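## Task

Move the box labelled LR onto the grey mat so its big LR marking is on top, keep every other box upright inside the bin, and end with neither arm in contact with anything that is not part of the robot.

## Robot and tools

ROBOT. Two arms, left_arm and right_arm. Each has six joints: waist, shoulder, elbow, wrist pitch, wrist yaw and wrist roll. right_arm ends in a right hand and left_arm in a mirrored left hand. Each hand has index, middle and ring fingers plus a thumb, driven by sixteen motors. A fixed mast sticks out on the palm side at the wrist and can collide with things. A camera stand sits behind the arms.

FRAMES. Scene frame: origin at table-top height, halfway between the nominal arm bases; +z up, +x out over the table, left_arm on the +y side. Image left and right do not match these names. Calibrated bases: left_arm (+0.011, +0.278, 0) m, quat_wxyz (+1.000, 0, 0, -0.013); right_arm (-0.046, -0.263, 0) m, quat_wxyz (+1.000, 0, 0, +0.028). Reported hand positions (metres), quaternions, targets and wrist-camera poses use that arm's own base frame. The table and fixed cameras use the scene frame. The hand point sits just past the index and middle knuckles, in front of the palm. Its axes on the right hand: +z runs along straight fingers toward the tips; +x runs across the palm, away from the thumb; +y points out of the palm face. On the left hand +x points toward the thumb. Readings can be off by a few centimetres, more at long reach.

execute_actions. Argument actions: a list of actions. Each action is a list of 1 to 15 rows, one row per 1/30 s step. A short action repeats its final row until 15 steps have passed, so every action lasts 0.5 s. Each row is one flat list of exactly 48 numbers, each in [-1, 1], covering both arms even if only one moves:
1-6: left_arm dx, dy, dz, rx, ry, rz.
7-22: left hand motors.
23-24: left current_limit, speed.
25-30: right_arm dx, dy, dz, rx, ry, rz.
31-46: right hand motors.
47-48: right current_limit, speed.
dx to rz are offsets, not poses. They are measured in the axes of that arm's Hand target as it was when the action began. Every row in an action counts from that same starting target, not from the row before. 1.0 equals 0.6 m of translation or 180 degrees of rotation. rx, ry, rz together form a single rotation vector. All zeros re-requests the current target. Sending the same offset in the next action moves the target again. Rotation is clipped to within 40 degrees of the measured orientation at each step.

Hand motor order, used in rows and in every hand_* result list: index_mcp, index_abd, index_pip, index_dip, middle_mcp, middle_abd, middle_pip, middle_dip, ring_mcp, ring_abd, ring_pip, ring_dip, thumb_cmc, thumb_axl, thumb_mcp, thumb_ipl. These are absolute goal angles, scaled linearly between each hinge's two stops. A 0 is a real goal, not 'no change'. To leave a hand alone, resend its hand_goal, current_limit and speed. Brackets give degrees at +1 and -1, then the straight value. Moving toward -1:
_mcp curls the finger at the knuckle (-18, +128; +0.75).
_abd swings it sideways away from the thumb (-60, +60; +0.00).
_pip bends the middle hinge (-29, +108; +0.58).
_dip bends the tip hinge (-21, +117; +0.70).
thumb_cmc brings the thumb from beside the palm to in front of it (-20, +120; +0.71).
thumb_axl twists the thumb about its own line (-27, +140; +0.68).
thumb_mcp bends the thumb (-69, +109; +0.23).
thumb_ipl bends the thumb (-77, +108; +0.17).
current_limit maps -1..+1 to 0..550 mA, with a floor of 11 mA. Low values may be too weak to lift a finger. speed sets the hinge rate to (speed+1)/2 of 8.5 rad/s. Both start at +0.4 and -0.6 and keep their last written value. A finger only presses while its goal lies beyond the object's surface.

Argument cameras: a list of names, or ["all"], or []. If left out, an empty actions list returns every camera and other calls return none. Camera names: cam_head_left, cam_head_right, cam_high, cam_low, cam_left_wrist, cam_right_wrist, each 896x504. An unknown name makes the whole call invalid.

RESULTS. end_effector_position and end_effector_quat_wxyz are given per arm. "Hand target" is the last commanded pose after clipping, and the next offsets start from it. The hand often stops short of the target, and the elbow sags under load. If so, command extra offset, upward included. Joint velocities "within noise" means the arm is at rest. Joint torques include gravity; the 3rd and 4th values wrap at ±28 N m. Hand results list one entry per motor:
hand_goal: the written goals.
hand_measured: actual hinge positions.
hand_current_ma: motor current; positive pushes toward -1.
hand_state: moving, goal, blocked or overload.
hand_current_limit and hand_speed echo the settings. A call returns once the robot is still, or at most 3 s after its last action. The robot keeps holding the last command while you think.

zoom_image: camera (one of the six names) and region [x0, y0, x1, y1] in that camera's image pixels, origin at top-left. The region may be at most 504 wide and 504 high. Only cameras from the latest image set can be zoomed.

finished_scene: scene = the current scene's number. It ends the scene for good, and the goal must hold with the robot hands-off. Later calls in the same reply act on the next scene.

AVOID. Do not let anything fall off the table or leave it off the table. Do not drop parts or release them while they are moving. Avoid slamming, hitting fixed or heavy objects, and very hard pushes. Avoid any contact or squeeze between the two hands. Also avoid arm stops, which lose hand commands sent during the stop. A hand motor drawing 495 mA or more for 5 s total shuts down for 10 s. Loads, stretched arms and pushing toward unreachable poses heat motors. A MOTOR HOT line appears at 85 °C, and at 100 °C the arm goes limp for 30 s or more. To end a push, command the target back beyond the hand point. Loose objects may occasionally be nudged by outside pushes.

Each tool is called after "Request:" in YAML: its name, and indented under it one key for each argument.

## Session

Request:
execute_actions:
  actions: []

Scene clock: 0.00 s.
left_arm: end_effector_position=(+0.1745, -0.3428, +0.3000) hand_goal=(+0.754, +0.000, +0.576, +0.696, +0.754, +0.000, +0.576, +0.696, +0.754, +0.000, +0.576, +0.696, +0.714, +0.678, +0.226, +0.168) hand_measured=(+0.754, +0.000, +0.576, +0.696, +0.754, +0.000, +0.576, +0.696, +0.754, +0.000, +0.576, +0.696, +0.714, +0.678, +0.226, +0.168) hand_current_ma=(+0, +0, +0, +0, +0, +0, +0, +0, +0, +0, +0, +0, +0, +0, +0, +0) hand_state=(goal, goal, goal, goal, goal, goal, goal, goal, goal, goal, goal, goal, overload, goal, goal, goal) hand_current_limit=0.40 hand_speed=-0.60 end_effector_quat_wxyz=(+0.079, +0.520, +0.848, +0.060) | right_arm: end_effector_position=(+0.3982, -0.2160, +0.3192) hand_goal=(+0.754, +0.000, +0.576, +0.696, +0.754, +0.000, +0.576, +0.696, +0.754, +0.000, +0.576, +0.696, +0.714, +0.678, +0.226, +0.168) hand_measured=(+0.754, +0.000, +0.576, +0.696, +0.754, +0.000, +0.576, +0.696, +0.754, +0.000, +0.576, +0.696, +0.714, +0.678, +0.226, +0.168) hand_current_ma=(+0, +0, +0, +0, +0, +0, +0, +0, +0, +0, +0, +0, +0, +0, +0, +0) hand_state=(goal, goal, goal, goal, goal, goal, goal, goal, goal, goal, goal, goal, goal, goal, goal, goal) hand_current_limit=0.40 hand_speed=-0.60 end_effector_quat_wxyz=(-0.131, +0.676, -0.067, +0.723)
Joint positions: left_arm=[-1.383 1.413 1.452 -1.593 -0.198 -1.853] | right_arm=[-0.621 0.871 0.549 0.425 -0.7 1.915]
Joint velocities: within noise
Joint torques (N m): no reading
Motor temperatures (°C): left_arm=[28 23 26 31 24 27] | right_arm=[30 32 27 25 31 26]
Heat: left arm: hottest wrist pitch 31 °C; right arm: hottest shoulder 32 °C.
Hand target: left_arm +0.1755, -0.3479, +0.3101; +0.089, +0.519, +0.849, +0.049 | right_arm +0.4011, -0.2180, +0.3341; -0.127, +0.669, -0.060, +0.730

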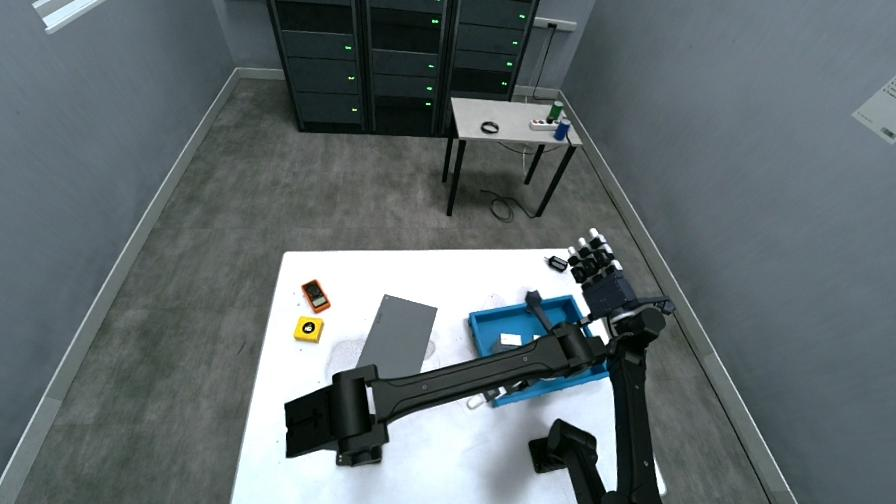

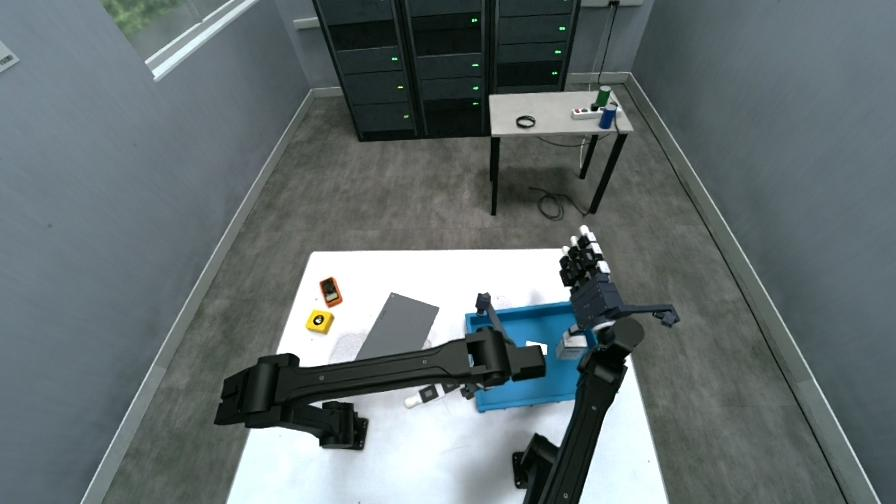

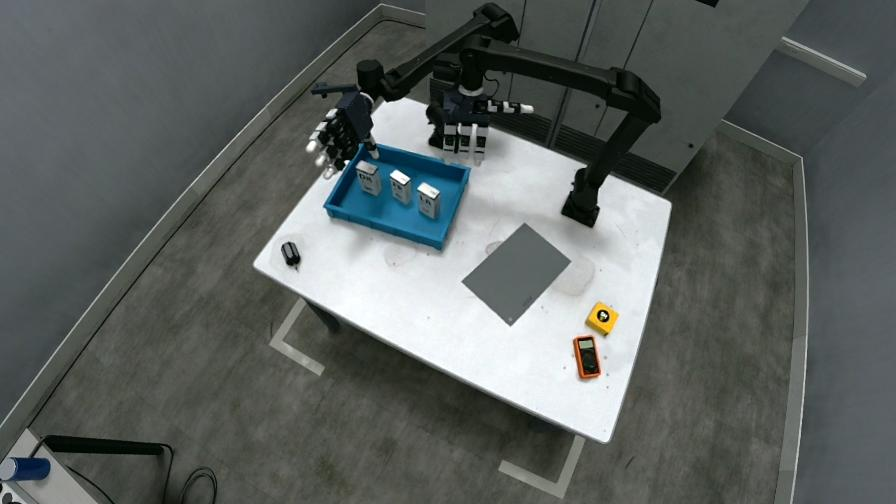

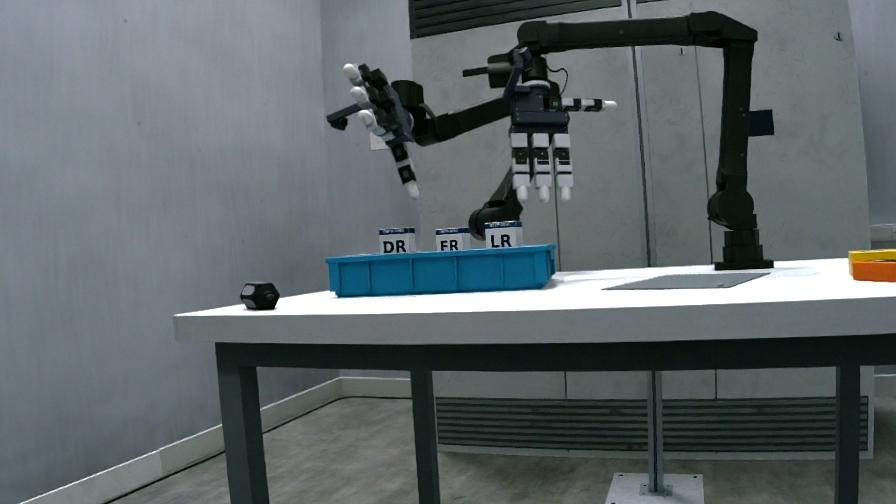

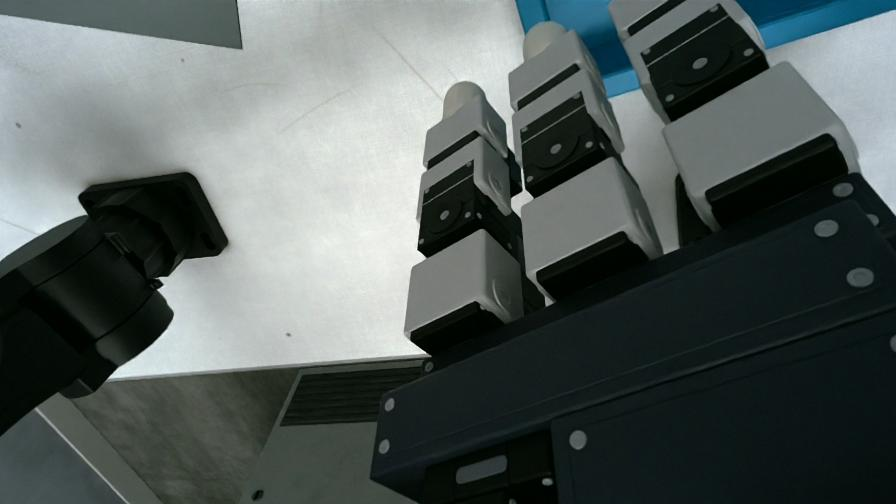

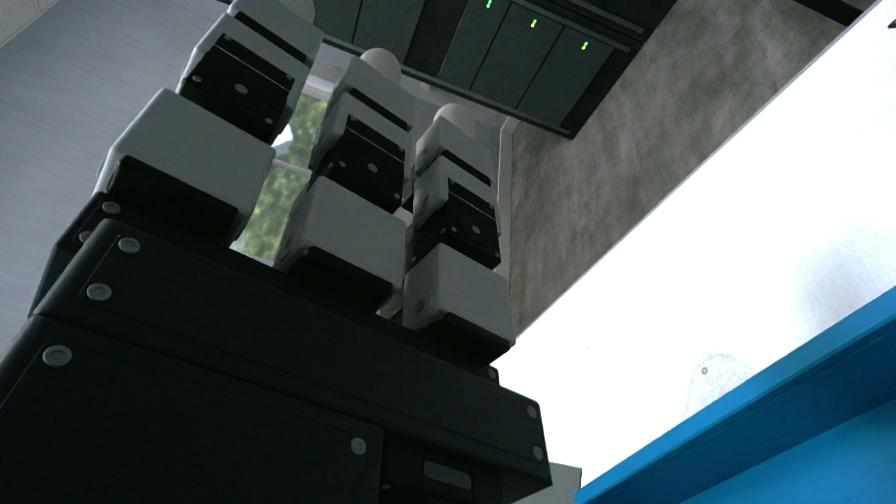

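Request:
zoom_image:
  camera: "cam_high"
  region: [300, 120, 600, 340]

Request:
zoom_image:
  camera: "cam_low"
  region: [310, 180, 610, 340]

Request:
zoom_image:
  camera: "cam_head_right"
  region: [280, 220, 680, 450]

Request:
zoom_image:
  camera: "cam_head_left"
  region: [280, 220, 680, 450]

Scaled by 1.680 from the camera's 896x504 image, which has a finer 1280x720 frame.

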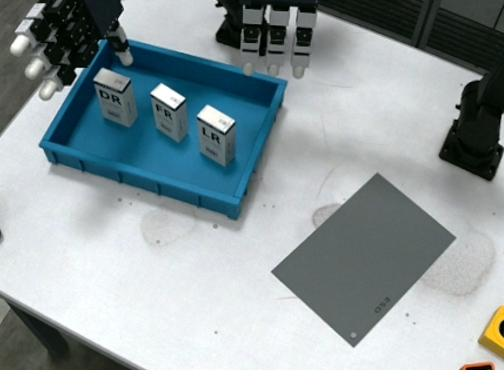

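Scaled by 1.680 from the camera's 896x504 image, which has a finer 1280x720 frame.

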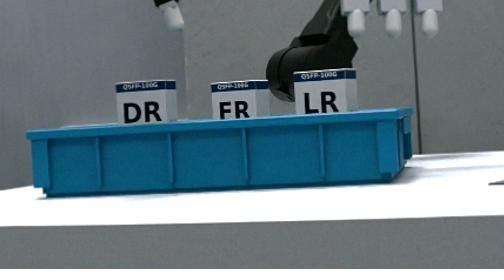

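Scaled by 1.260 from the camera's 896x504 image, which has a finer 1280x720 frame.

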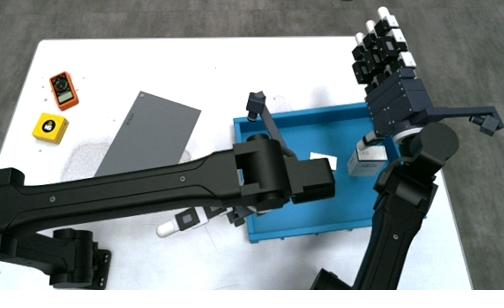

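Scaled by 1.260 from the camera's 896x504 image, which has a finer 1280x720 frame.

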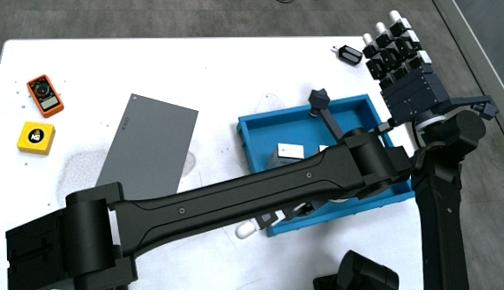

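Request:
execute_actions:
  actions:
    - [[0.0198,0.1097,0.0176,-0.0056,0.0098,-0.0545,0.754,0,0.576,0.696,0.754,0,0.576,0.696,0.754,0,0.576,0.696,0.714,0.678,0.226,0.168,0.4,-0.6,0,0,0.05,0,0,0.03,0.754,0,0.576,0.696,0.754,0,0.576,0.696,0.754,0,0.576,0.696,0.714,0.678,0.226,0.168,0.4,-0.6]]
    - [[0.0198,0.1097,0.0176,-0.0056,0.0098,-0.0545,0.754,0,0.576,0.696,0.754,0,0.576,0.696,0.754,0,0.576,0.696,0.714,0.678,0.226,0.168,0.4,-0.6,0,0,0,0,0,0.03,0.754,0,0.576,0.696,0.754,0,0.576,0.696,0.754,0,0.576,0.696,0.714,0.678,0.226,0.168,0.4,-0.6]]

Scene clock: 4.37 s.
left_arm: end_effector_position=(+0.2794, -0.2583, +0.3036) hand_goal=(+0.754, +0.000, +0.576, +0.696, +0.754, +0.000, +0.576, +0.696, +0.754, +0.000, +0.576, +0.696, +0.714, +0.678, +0.226, +0.168) hand_measured=(+0.754, +0.000, +0.576, +0.696, +0.754, +0.000, +0.576, +0.696, +0.754, +0.000, +0.576, +0.696, +0.728, +0.678, +0.224, +0.168) hand_current_ma=(+0, +0, +0, +0, +0, +0, +0, +0, +0, +0, +0, +0, +0, +0, -1, +0) hand_state=(goal, goal, goal, goal, goal, goal, goal, goal, goal, goal, goal, goal, overload, goal, goal, goal) hand_current_limit=0.40 hand_speed=-0.60 end_effector_quat_wxyz=(+0.072, +0.362, +0.927, +0.071) | right_arm: end_effector_position=(+0.4206, -0.2093, +0.3125) hand_goal=(+0.754, +0.000, +0.576, +0.696, +0.754, +0.000, +0.576, +0.696, +0.754, +0.000, +0.576, +0.696, +0.714, +0.678, +0.226, +0.168) hand_measured=(+0.752, +0.002, +0.576, +0.696, +0.752, +0.002, +0.576, +0.696, +0.752, +0.002, +0.576, +0.696, +0.712, +0.678, +0.226, +0.168) hand_current_ma=(+0, +0, +0, +0, +0, +0, +0, +0, +0, +0, +0, +0, +0, +0, +0, +0) hand_state=(goal, goal, goal, goal, goal, goal, goal, goal, goal, goal, goal, goal, goal, goal, goal, goal) hand_current_limit=0.40 hand_speed=-0.60 end_effector_quat_wxyz=(-0.194, +0.669, -0.127, +0.706)
Joint positions: left_arm=[-1.034 1.397 1.445 -1.593 -0.201 -1.856] | right_arm=[-0.582 0.932 0.601 0.424 -0.66 2.082]
Joint torques (N m): left_arm=[-0.5 -11.99 9.59 -0.23 -0.05 0.06] | right_arm=[1.32 -4.89 12.98 2.17 -0.02 0.14]
Heat: left arm: hottest wrist pitch 31 °C; right arm: hottest shoulder 32 °C.
Hand target: left_arm +0.2761, -0.2579, +0.3104; +0.079, +0.363, +0.926, +0.064 | right_arm +0.4308, -0.2156, +0.3370; -0.195, +0.660, -0.122, +0.715
Off the commanded pose: left_arm 0.007 m, 1 deg | right_arm 0.027 m, 1 deg.
joint sent to its limit (right arm) — joint 6 (wrist roll), upper limit. The joint targets still meet the commanded pose.

Request:
execute_actions:
  actions:
    - [[0.0224,0.1659,0.0274,-0.0083,0.0147,-0.0817,0.754,0,0.576,0.696,0.754,0,0.576,0.696,0.754,0,0.576,0.696,0.714,0.678,0.226,0.168,0.4,-0.6,0.0747,-0.036,0.0083,0,0,0,0.754,0,0.576,0.696,0.754,0,0.576,0.696,0.754,0,0.576,0.696,0.714,0.678,0.226,0.168,0.4,-0.6]]
    - [[0.0224,0.1659,0.0274,-0.0083,0.0147,-0.0817,0.754,0,0.576,0.696,0.754,0,0.576,0.696,0.754,0,0.576,0.696,0.714,0.678,0.226,0.168,0.4,-0.6,-0.026,-0.0952,-0.022,0.0347,-0.0847,0.0272,0.754,0,0.576,0.696,0.754,0,0.576,0.696,0.754,0,0.576,0.696,0.714,0.678,0.226,0.168,0.4,-0.6]]
    - [[0.0224,0.1659,0.0274,-0.0083,0.0147,-0.0817,0.754,0,0.576,0.696,0.754,0,0.576,0.696,0.754,0,0.576,0.696,0.714,0.678,0.226,0.168,0.4,-0.6,-0.0378,-0.094,-0.003,0.042,-0.0777,0.0316,0.754,0,0.576,0.696,0.754,0,0.576,0.696,0.754,0,0.576,0.696,0.714,0.678,0.226,0.168,0.4,-0.6]]

Scene clock: 9.33 s.
left_arm: end_effector_position=(+0.3766, +0.0236, +0.3023) hand_goal=(+0.754, +0.000, +0.576, +0.696, +0.754, +0.000, +0.576, +0.696, +0.754, +0.000, +0.576, +0.696, +0.714, +0.678, +0.226, +0.168) hand_measured=(+0.754, +0.000, +0.576, +0.696, +0.754, +0.000, +0.576, +0.696, +0.754, +0.000, +0.576, +0.696, +0.772, +0.678, +0.224, +0.168) hand_current_ma=(+0, +0, +0, +0, +0, +0, +0, +0, +0, +0, +0, +0, +0, +0, -1, +0) hand_state=(goal, goal, goal, goal, goal, goal, goal, goal, goal, goal, goal, goal, overload, goal, goal, goal) hand_current_limit=0.40 hand_speed=-0.60 end_effector_quat_wxyz=(+0.036, -0.028, +0.995, +0.094) | right_arm: end_effector_position=(+0.3853, -0.1029, +0.3789) hand_goal=(+0.754, +0.000, +0.576, +0.696, +0.754, +0.000, +0.576, +0.696, +0.754, +0.000, +0.576, +0.696, +0.714, +0.678, +0.226, +0.168) hand_measured=(+0.746, +0.002, +0.576, +0.696, +0.748, +0.002, +0.576, +0.696, +0.748, +0.002, +0.576, +0.696, +0.710, +0.678, +0.226, +0.168) hand_current_ma=(-2, +0, +0, +0, -2, +0, +0, +0, -2, +0, +0, +0, -1, +0, +0, +0) hand_state=(goal, goal, goal, goal, goal, goal, goal, goal, goal, goal, goal, goal, goal, goal, goal, goal) hand_current_limit=0.40 hand_speed=-0.60 end_effector_quat_wxyz=(-0.369, +0.778, -0.067, +0.504)
Joint positions: left_arm=[-0.227 1.389 1.434 -1.593 -0.2 -1.852] | right_arm=[-0.548 0.856 1.015 -0.617 -1.048 1.884]
Joint torques (N m): left_arm=[-0.38 -10.99 10.82 -0.06 -0.06 0.25] | right_arm=[2.43 -4.25 13.08 1.72 -0.43 -0.07]
Heat: left arm: hottest wrist pitch 31 °C; right arm: hottest shoulder 32 °C.
Hand target: left_arm +0.3814, +0.0212, +0.3104; +0.048, -0.019, +0.995, +0.089 | right_arm +0.3930, -0.1017, +0.4059; -0.361, +0.777, -0.046, +0.514
Off the commanded pose: left_arm 0.010 m, 2 deg | right_arm 0.028 m, 3 deg.

Request:
execute_actions:
  actions:
    - [[0.0224,0.1659,0.0274,-0.0083,0.0147,-0.0817,0.754,0,0.576,0.696,0.754,0,0.576,0.696,0.754,0,0.576,0.696,0.714,0.678,0.226,0.168,0.4,-0.6,-0.045,-0.0888,0.0192,0.0472,-0.0694,0.0363,0.754,0,0.576,0.696,0.754,0,0.576,0.696,0.754,0,0.576,0.696,0.714,0.678,0.226,0.168,0.4,-0.6]]
    - [[0.0224,0.1659,0.0274,-0.0083,0.0147,-0.0817,0.754,0,0.576,0.696,0.754,0,0.576,0.696,0.754,0,0.576,0.696,0.714,0.678,0.226,0.168,0.4,-0.6,-0.048,-0.0788,0.0418,0.0504,-0.0594,0.0413,0.754,0,0.576,0.696,0.754,0,0.576,0.696,0.754,0,0.576,0.696,0.714,0.678,0.226,0.168,0.4,-0.6]]
    - [[0.0224,0.1659,0.0274,-0.0083,0.0147,-0.0817,0.754,0,0.576,0.696,0.754,0,0.576,0.696,0.754,0,0.576,0.696,0.714,0.678,0.226,0.168,0.4,-0.6,-0.0473,-0.0643,0.062,0.0514,-0.0479,0.0464,0.754,0,0.576,0.696,0.754,0,0.576,0.696,0.754,0,0.576,0.696,0.714,0.678,0.226,0.168,0.4,-0.6]]
  cameras: ["cam_high","cam_head_left","cam_head_right","cam_right_wrist","cam_low"]

Scene clock: 11.83 s.
left_arm: end_effector_position=(+0.2466, +0.2869, +0.3024) hand_goal=(+0.754, +0.000, +0.576, +0.696, +0.754, +0.000, +0.576, +0.696, +0.754, +0.000, +0.576, +0.696, +0.714, +0.678, +0.226, +0.168) hand_measured=(+0.754, +0.000, +0.576, +0.696, +0.754, +0.000, +0.576, +0.696, +0.754, +0.000, +0.576, +0.696, +0.816, +0.678, +0.224, +0.168) hand_current_ma=(+0, +0, +0, +0, +0, +0, +0, +0, +0, +0, +0, +0, +0, +0, -1, +0) hand_state=(goal, goal, goal, goal, goal, goal, goal, goal, goal, goal, goal, goal, overload, goal, goal, goal) hand_current_limit=0.40 hand_speed=-0.60 end_effector_quat_wxyz=(-0.004, -0.407, +0.908, +0.100) | right_arm: end_effector_position=(+0.3289, +0.0670, +0.4174) hand_goal=(+0.754, +0.000, +0.576, +0.696, +0.754, +0.000, +0.576, +0.696, +0.754, +0.000, +0.576, +0.696, +0.714, +0.678, +0.226, +0.168) hand_measured=(+0.742, +0.002, +0.576, +0.696, +0.746, +0.002, +0.576, +0.696, +0.746, +0.002, +0.576, +0.696, +0.708, +0.678, +0.226, +0.168) hand_current_ma=(-4, +0, +0, +0, -3, +0, +0, +0, -3, +0, +0, +0, -2, +0, +0, +0) hand_state=(goal, goal, goal, goal, goal, goal, goal, goal, goal, goal, goal, goal, goal, goal, goal, goal) hand_current_limit=0.40 hand_speed=-0.60 end_effector_quat_wxyz=(-0.615, +0.764, -0.007, +0.194)
Joint positions: left_arm=[0.57 1.389 1.434 -1.593 -0.199 -1.84] | right_arm=[-0.282 1.093 1.379 -1.66 -1.399 1.474]
Joint torques (N m): left_arm=[-0.38 -9.7 12.38 0.02 -0.06 0.25] | right_arm=[2.37 -5.71 11.44 0.49 -1.21 0.01]
Heat: left arm: hottest wrist pitch 31 °C; right arm: hottest shoulder 32 °C.
Hand target: left_arm +0.2582, +0.2929, +0.3106; +0.010, -0.399, +0.911, +0.101 | right_arm +0.3357, +0.0690, +0.4338; -0.615, +0.763, +0.017, +0.200
Off the commanded pose: left_arm 0.015 m, 2 deg | right_arm 0.018 m, 3 deg.
camera_calibration:
cam_right_wrist: T_world_to_cam=[[-0.590888, 0.0194473, -0.806519, 0.561923], [-0.743082, -0.402388, 0.534709, 0.00331505], [-0.314135, 0.915263, 0.252217, 0.0661687], [0, 0, 0, 1]] pos_world=[0.355283, -0.0701557, 0.43474]
Images, in order (width x height): cam_head_left 896x504, cam_head_right 896x504, cam_high 896x504, cam_low 896x504, cam_right_wrist 896x504.

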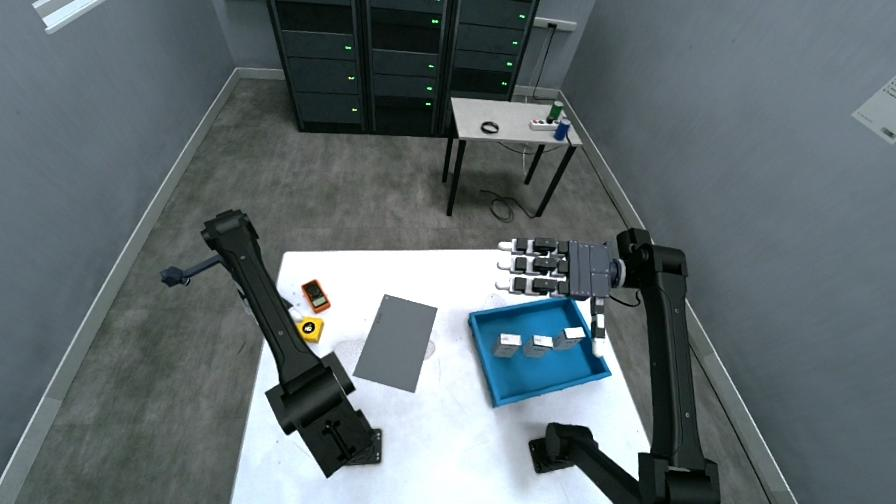

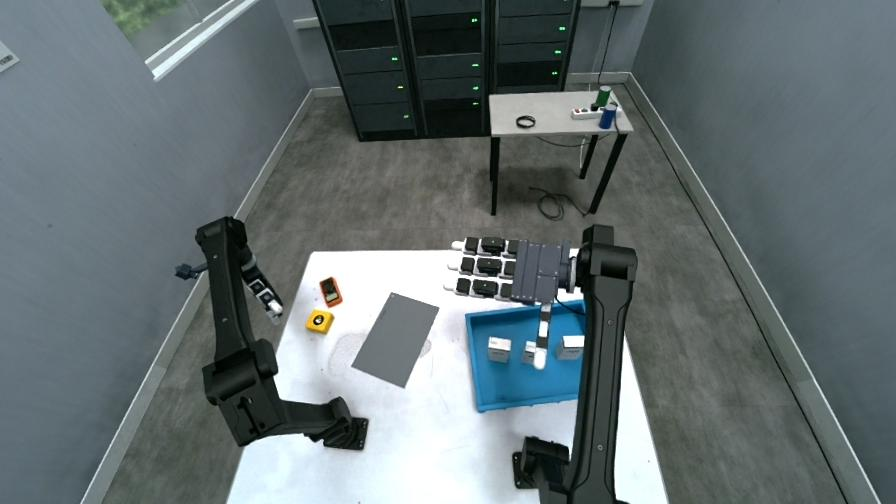

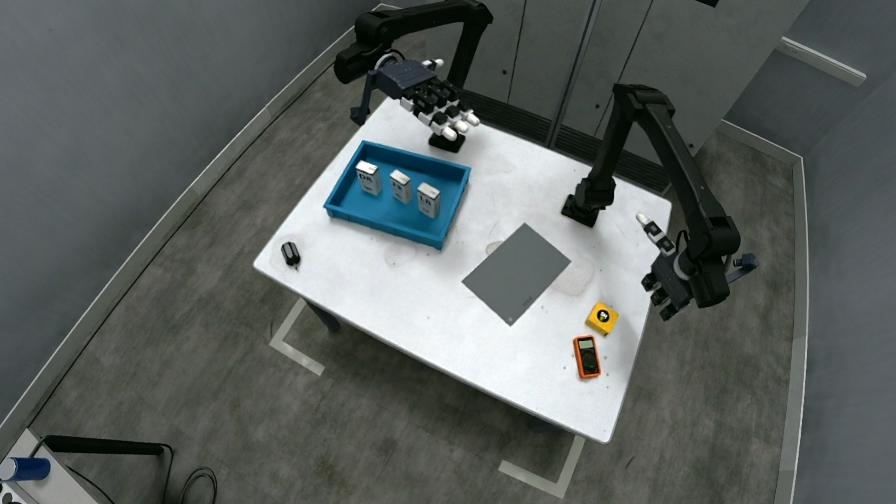

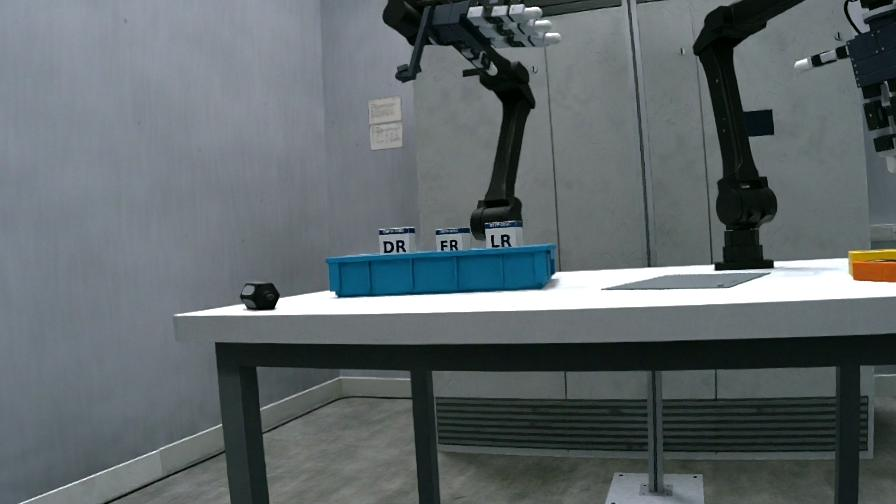

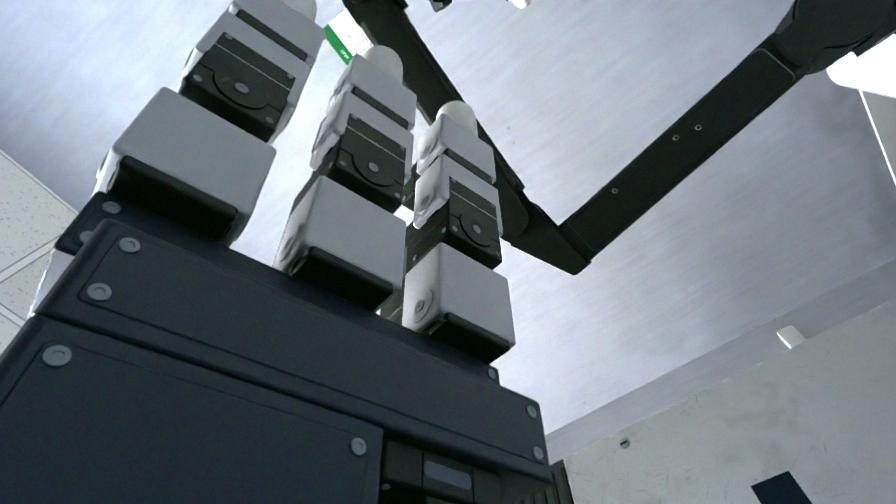

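Request:
zoom_image:
  camera: "cam_high"
  region: [340, 140, 480, 240]

Request:
zoom_image:
  camera: "cam_head_left"
  region: [460, 290, 620, 410]

Request:
zoom_image:
  camera: "cam_head_right"
  region: [460, 290, 620, 420]

Request:
zoom_image:
  camera: "cam_low"
  region: [320, 200, 570, 310]

Scaled by 3.600 from the camera's 896x504 image, which has a finer 1280x720 frame.

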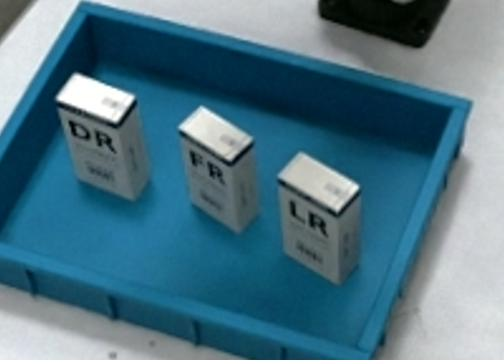

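Scaled by 3.150 from the camera's 896x504 image, which has a finer 1280x720 frame.

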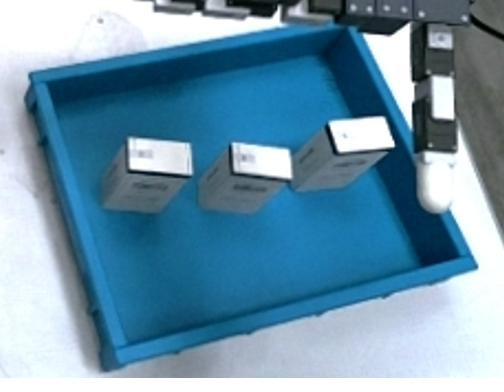

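Scaled by 3.150 from the camera's 896x504 image, which has a finer 1280x720 frame.

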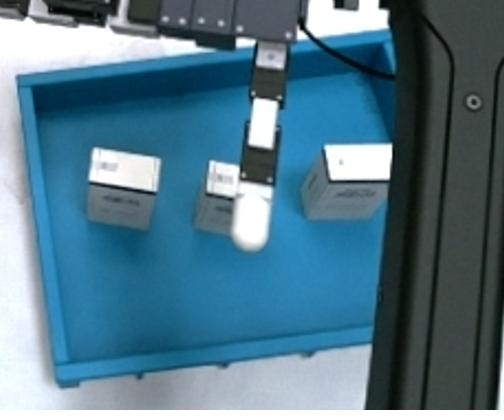

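Scaled by 2.016 from the camera's 896x504 image, which has a finer 1280x720 frame.

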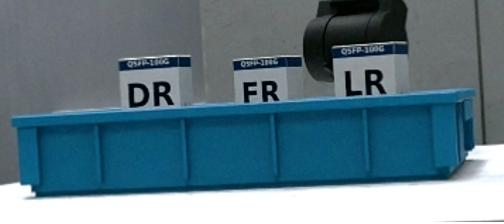

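Request:
execute_actions:
  actions:
    - [[0.0224,0.1659,0.0274,-0.0083,0.0147,-0.0817,0.754,0,0.576,0.696,0.754,0,0.576,0.696,0.754,0,0.576,0.696,0.714,0.678,0.226,0.168,0.4,-0.6,-0.0518,0.1048,0.0645,0,0,0,-0.068,0,0.576,0.696,0.754,0,0.576,0.696,0.754,0,0.576,0.696,-0.514,0.678,0.226,0.168,0.4,-0.6]]
    - [[0.0224,0.1659,0.0274,-0.0083,0.0147,-0.0817,0.754,0,0.576,0.696,0.754,0,0.576,0.696,0.754,0,0.576,0.696,0.714,0.678,0.226,0.168,0.4,-0.6,-0.0518,0.1048,0.0645,0.0585,-0.0282,0.1039,-0.068,0,0.576,0.696,0.754,0,0.576,0.696,0.754,0,0.576,0.696,-0.514,0.678,0.226,0.168,0.4,-0.6]]
  cameras: ["cam_high","cam_head_left","cam_head_right","cam_low"]

Scene clock: 17.00 s.
left_arm: end_effector_position=(+0.0716, +0.3737, +0.2977) hand_goal=(+0.754, +0.000, +0.576, +0.696, +0.754, +0.000, +0.576, +0.696, +0.754, +0.000, +0.576, +0.696, +0.714, +0.678, +0.226, +0.168) hand_measured=(+0.754, +0.000, +0.576, +0.696, +0.754, +0.000, +0.576, +0.696, +0.754, +0.000, +0.576, +0.696, +0.844, +0.678, +0.224, +0.168) hand_current_ma=(+0, +0, +0, +0, +0, +0, +0, +0, +0, +0, +0, +0, +0, +0, -1, +0) hand_state=(goal, goal, goal, goal, goal, goal, goal, goal, goal, goal, goal, goal, overload, goal, goal, goal) hand_current_limit=0.40 hand_speed=-0.60 end_effector_quat_wxyz=(-0.036, -0.627, +0.773, +0.093) | right_arm: end_effector_position=(+0.3362, +0.1196, +0.2821) hand_goal=(-0.068, +0.000, +0.576, +0.696, +0.754, +0.000, +0.576, +0.696, +0.754, +0.000, +0.576, +0.696, -0.514, +0.678, +0.226, +0.168) hand_measured=(-0.072, +0.002, +0.576, +0.696, +0.744, +0.002, +0.576, +0.696, +0.744, +0.002, +0.576, +0.696, -0.514, +0.678, +0.226, +0.168) hand_current_ma=(-1, +0, +0, +0, -3, +0, +0, +0, -3, +0, +0, +0, +0, +0, +0, +0) hand_state=(goal, goal, goal, goal, goal, goal, goal, goal, goal, goal, goal, goal, goal, goal, goal, goal) hand_current_limit=0.40 hand_speed=-0.60 end_effector_quat_wxyz=(+0.699, -0.710, +0.058, -0.056)
Joint positions: left_arm=[1.093 1.403 1.434 -1.593 -0.199 -1.84] | right_arm=[-0.16 1.221 1.048 -1.354 -1.555 1.615]
Joint torques (N m): left_arm=[-0.38 -9.82 13.63 -0.03 -0.07 0.24] | right_arm=[2.49 -9 7.68 0.94 -1.21 0.24]
Heat: left arm: hottest wrist pitch 31 °C; right arm: hottest shoulder 32 °C.
Hand target: left_arm +0.0801, +0.3879, +0.3108; -0.016, -0.621, +0.777, +0.100 | right_arm +0.3347, +0.1253, +0.2837; +0.705, -0.704, +0.061, -0.061
Off the commanded pose: left_arm 0.021 m, 2 deg | right_arm 0.006 m, 1 deg.
joint sent to its limit (right arm) — joint 5 (wrist yaw), lower limit. The joint targets still meet the commanded pose.
Images, in order (width x height): cam_head_left 896x504, cam_head_right 896x504, cam_high 896x504, cam_low 896x504.

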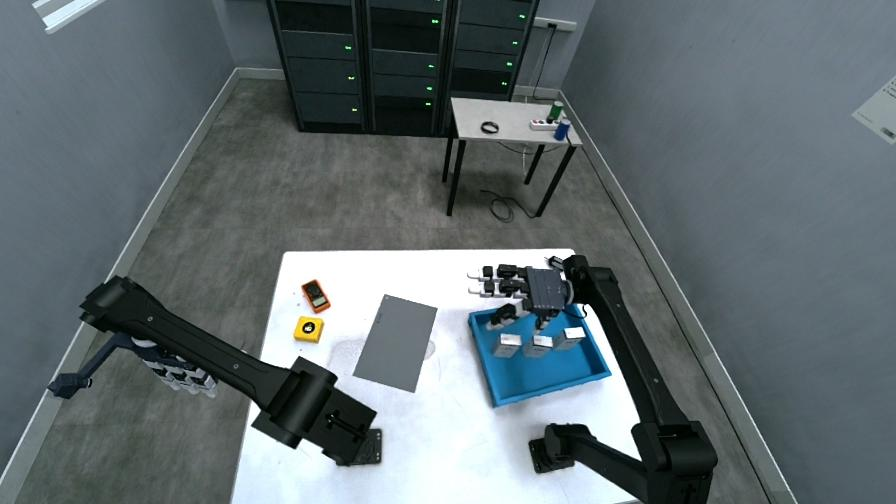

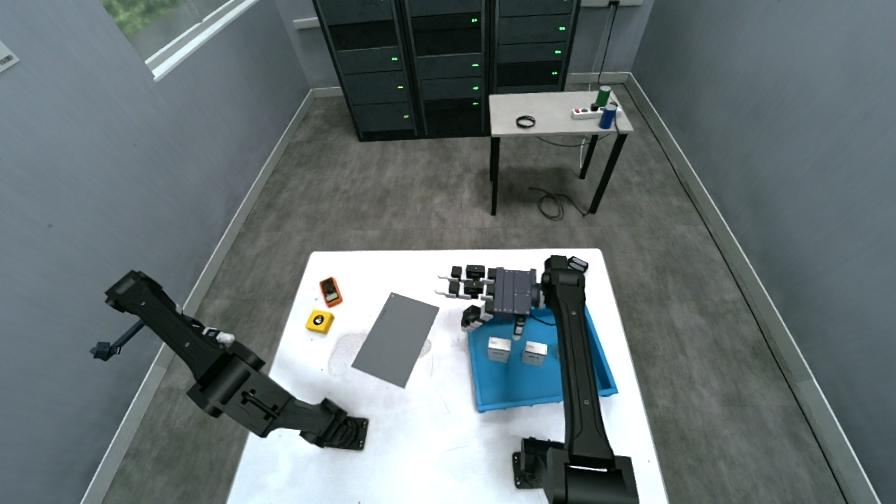

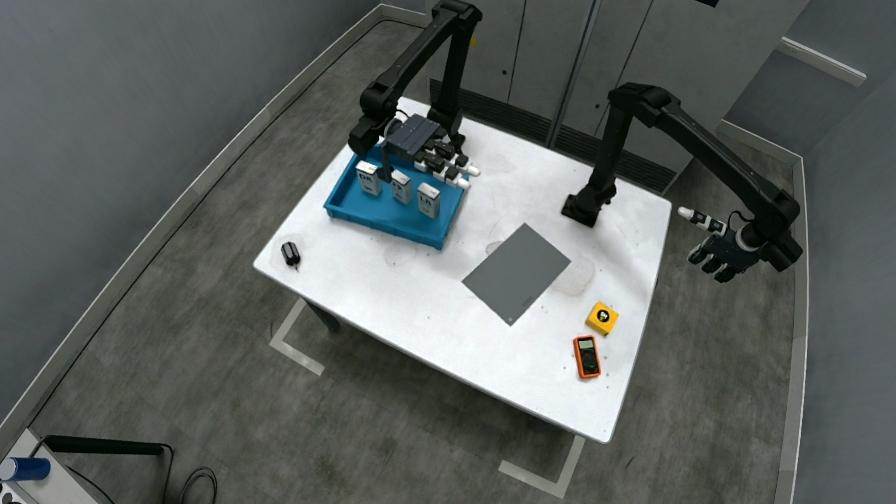

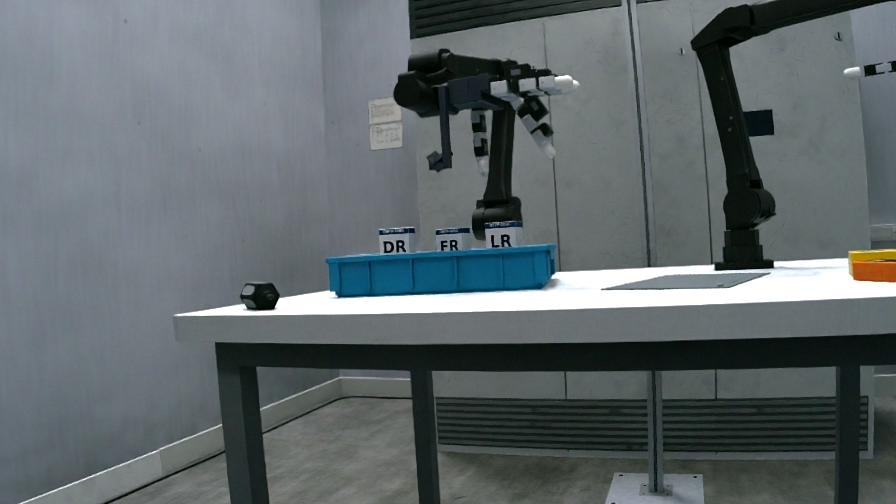

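Request:
zoom_image:
  camera: "cam_head_left"
  region: [450, 250, 620, 410]

Request:
zoom_image:
  camera: "cam_head_right"
  region: [430, 250, 620, 420]

Request:
zoom_image:
  camera: "cam_high"
  region: [340, 100, 500, 240]

Request:
zoom_image:
  camera: "cam_low"
  region: [370, 50, 600, 300]

Scaled by 2.965 from the camera's 896x504 image, which has a finer 1280x720 frame.

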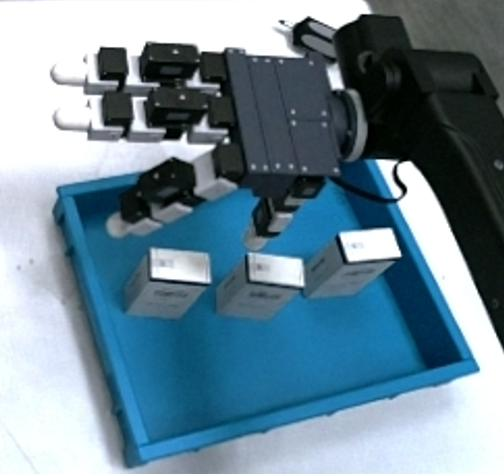

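Scaled by 2.653 from the camera's 896x504 image, which has a finer 1280x720 frame.

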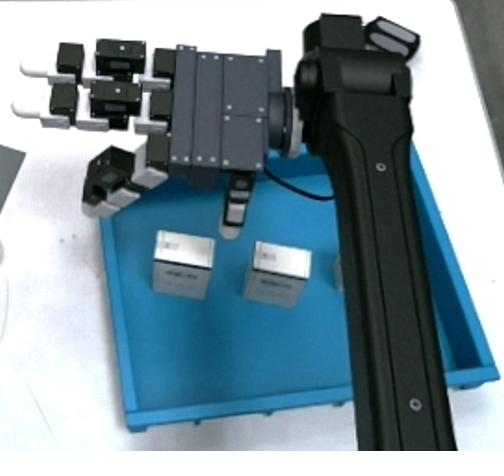

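Scaled by 3.150 from the camera's 896x504 image, which has a finer 1280x720 frame.

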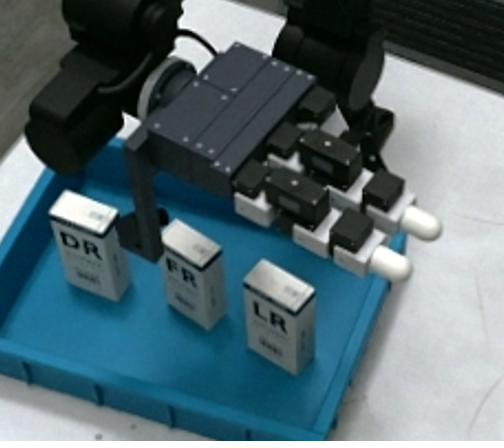

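Scaled by 2.016 from the camera's 896x504 image, which has a finer 1280x720 frame.

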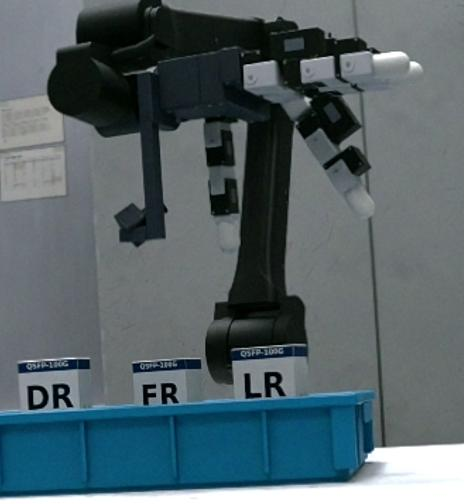

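Request:
execute_actions:
  actions:
    - [[0,0,0,0,0,0,0.754,0,0.576,0.696,0.754,0,0.576,0.696,0.754,0,0.576,0.696,0.714,0.678,0.226,0.168,0.4,-0.6,0.024,0.1368,-0.017,0,0,0,-0.2055,0,0.576,0.696,0.754,0,0.576,0.696,0.754,0,0.576,0.696,-0.514,0.678,0.226,0.168,0.4,-0.6]]
  cameras: ["cam_high","cam_head_left","cam_head_right","cam_low"]

Request:
zoom_image:
  camera: "cam_head_left"
  region: [450, 250, 620, 410]

Request:
zoom_image:
  camera: "cam_head_right"
  region: [430, 250, 620, 420]

Request:
zoom_image:
  camera: "cam_high"
  region: [340, 100, 500, 240]

Request:
zoom_image:
  camera: "cam_low"
  region: [370, 100, 600, 300]

Scene clock: 19.63 s.
left_arm: end_effector_position=(+0.0716, +0.3737, +0.2977) hand_goal=(+0.754, +0.000, +0.576, +0.696, +0.754, +0.000, +0.576, +0.696, +0.754, +0.000, +0.576, +0.696, +0.714, +0.678, +0.226, +0.168) hand_measured=(+0.754, +0.000, +0.576, +0.696, +0.754, +0.000, +0.576, +0.696, +0.754, +0.000, +0.576, +0.696, +0.844, +0.678, +0.224, +0.168) hand_current_ma=(+0, +0, +0, +0, +0, +0, +0, +0, +0, +0, +0, +0, +0, +0, -1, +0) hand_state=(goal, goal, goal, goal, goal, goal, goal, goal, goal, goal, goal, goal, overload, goal, goal, goal) hand_current_limit=0.40 hand_speed=-0.60 end_effector_quat_wxyz=(-0.036, -0.627, +0.773, +0.093) | right_arm: end_effector_position=(+0.3416, +0.1177, +0.2043) hand_goal=(-0.206, +0.000, +0.576, +0.696, +0.754, +0.000, +0.576, +0.696, +0.754, +0.000, +0.576, +0.696, -0.514, +0.678, +0.226, +0.168) hand_measured=(-0.210, +0.002, +0.576, +0.696, +0.744, +0.002, +0.576, +0.696, +0.744, +0.002, +0.576, +0.696, -0.514, +0.678, +0.226, +0.168) hand_current_ma=(+0, +0, +0, +0, -3, +0, +0, +0, -3, +0, +0, +0, +0, +0, +0, +0) hand_state=(goal, goal, goal, goal, goal, goal, goal, goal, goal, goal, goal, goal, goal, goal, goal, goal) hand_current_limit=0.40 hand_speed=-0.60 end_effector_quat_wxyz=(+0.700, -0.709, +0.064, -0.052)
Joint positions: left_arm=[1.093 1.403 1.434 -1.593 -0.199 -1.84] | right_arm=[-0.164 1.322 0.92 -1.224 -1.557 1.532]
Joint torques (N m): left_arm=[-0.38 -9.76 13.65 -0.03 -0.07 0.24] | right_arm=[0.62 -8.7 7.23 0.87 -1.12 -0.02]
Heat: left arm: hottest wrist pitch 31 °C; right arm: hottest shoulder 32 °C.
Hand target: left_arm +0.0801, +0.3879, +0.3108; -0.016, -0.621, +0.777, +0.100 | right_arm +0.3472, +0.1129, +0.2017; +0.705, -0.704, +0.061, -0.061
Off the commanded pose: left_arm 0.021 m, 2 deg | right_arm 0.008 m, 1 deg.
joint sent to its limit (right arm) — joint 5 (wrist yaw), lower limit. The joint targets still meet the commanded pose.
Images, in order (width x height): cam_head_left 896x504, cam_head_right 896x504, cam_high 896x504, cam_low 896x504.

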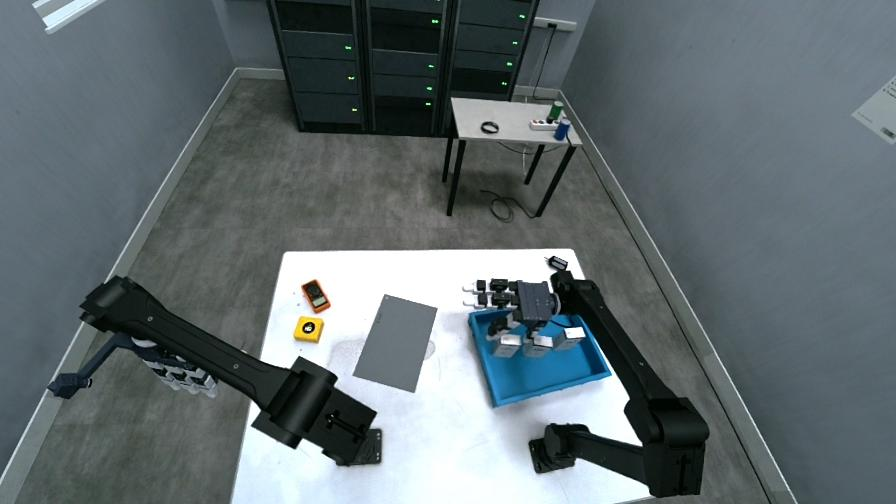

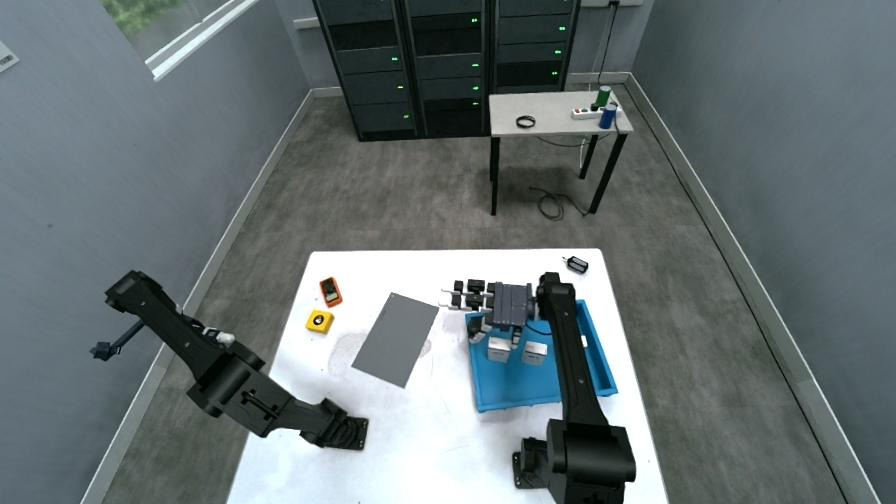

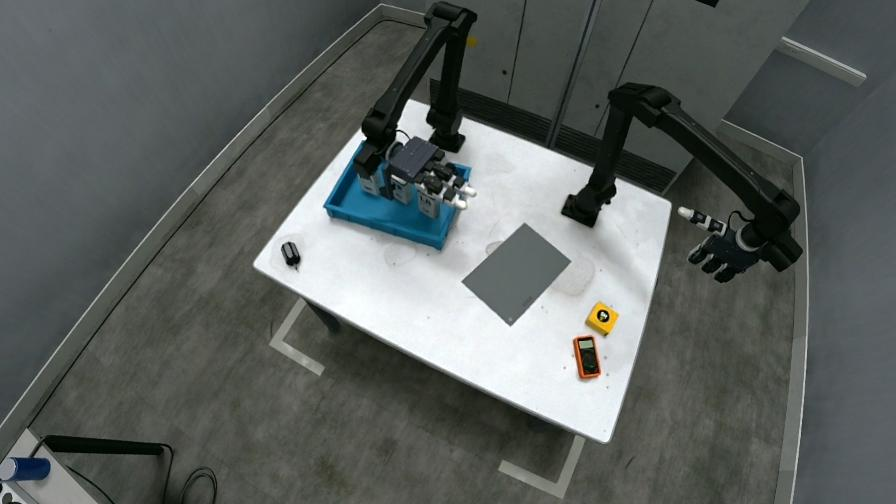

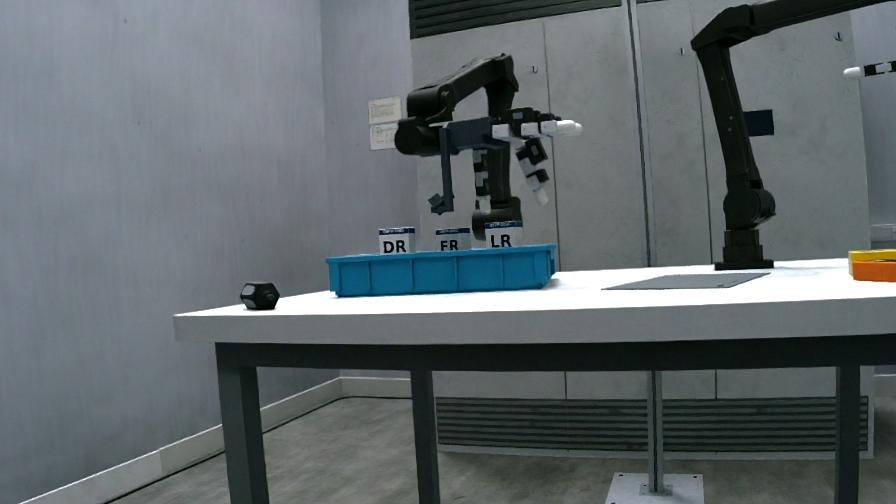

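Scaled by 2.965 from the camera's 896x504 image, which has a finer 1280x720 frame.

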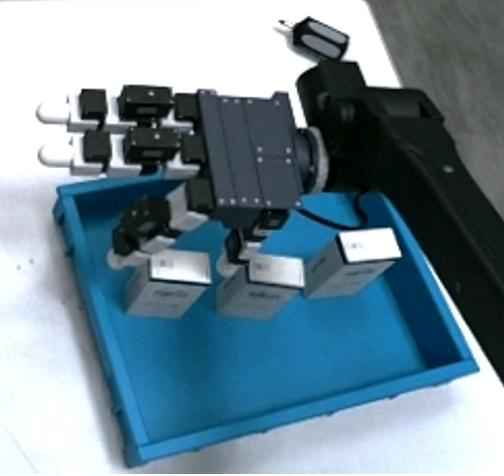

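Scaled by 2.653 from the camera's 896x504 image, which has a finer 1280x720 frame.

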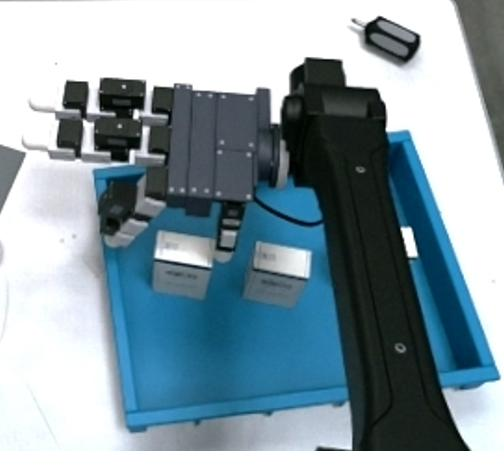

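Scaled by 3.150 from the camera's 896x504 image, which has a finer 1280x720 frame.

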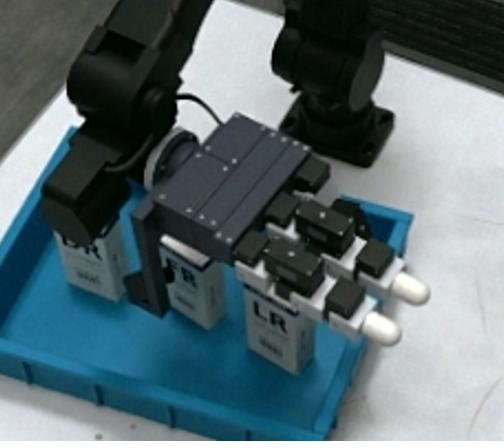

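Scaled by 2.191 from the camera's 896x504 image, which has a finer 1280x720 frame.

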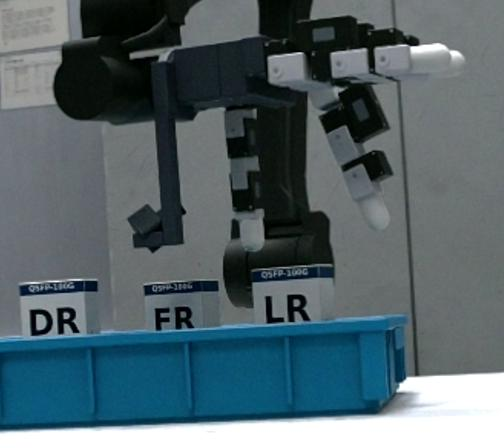

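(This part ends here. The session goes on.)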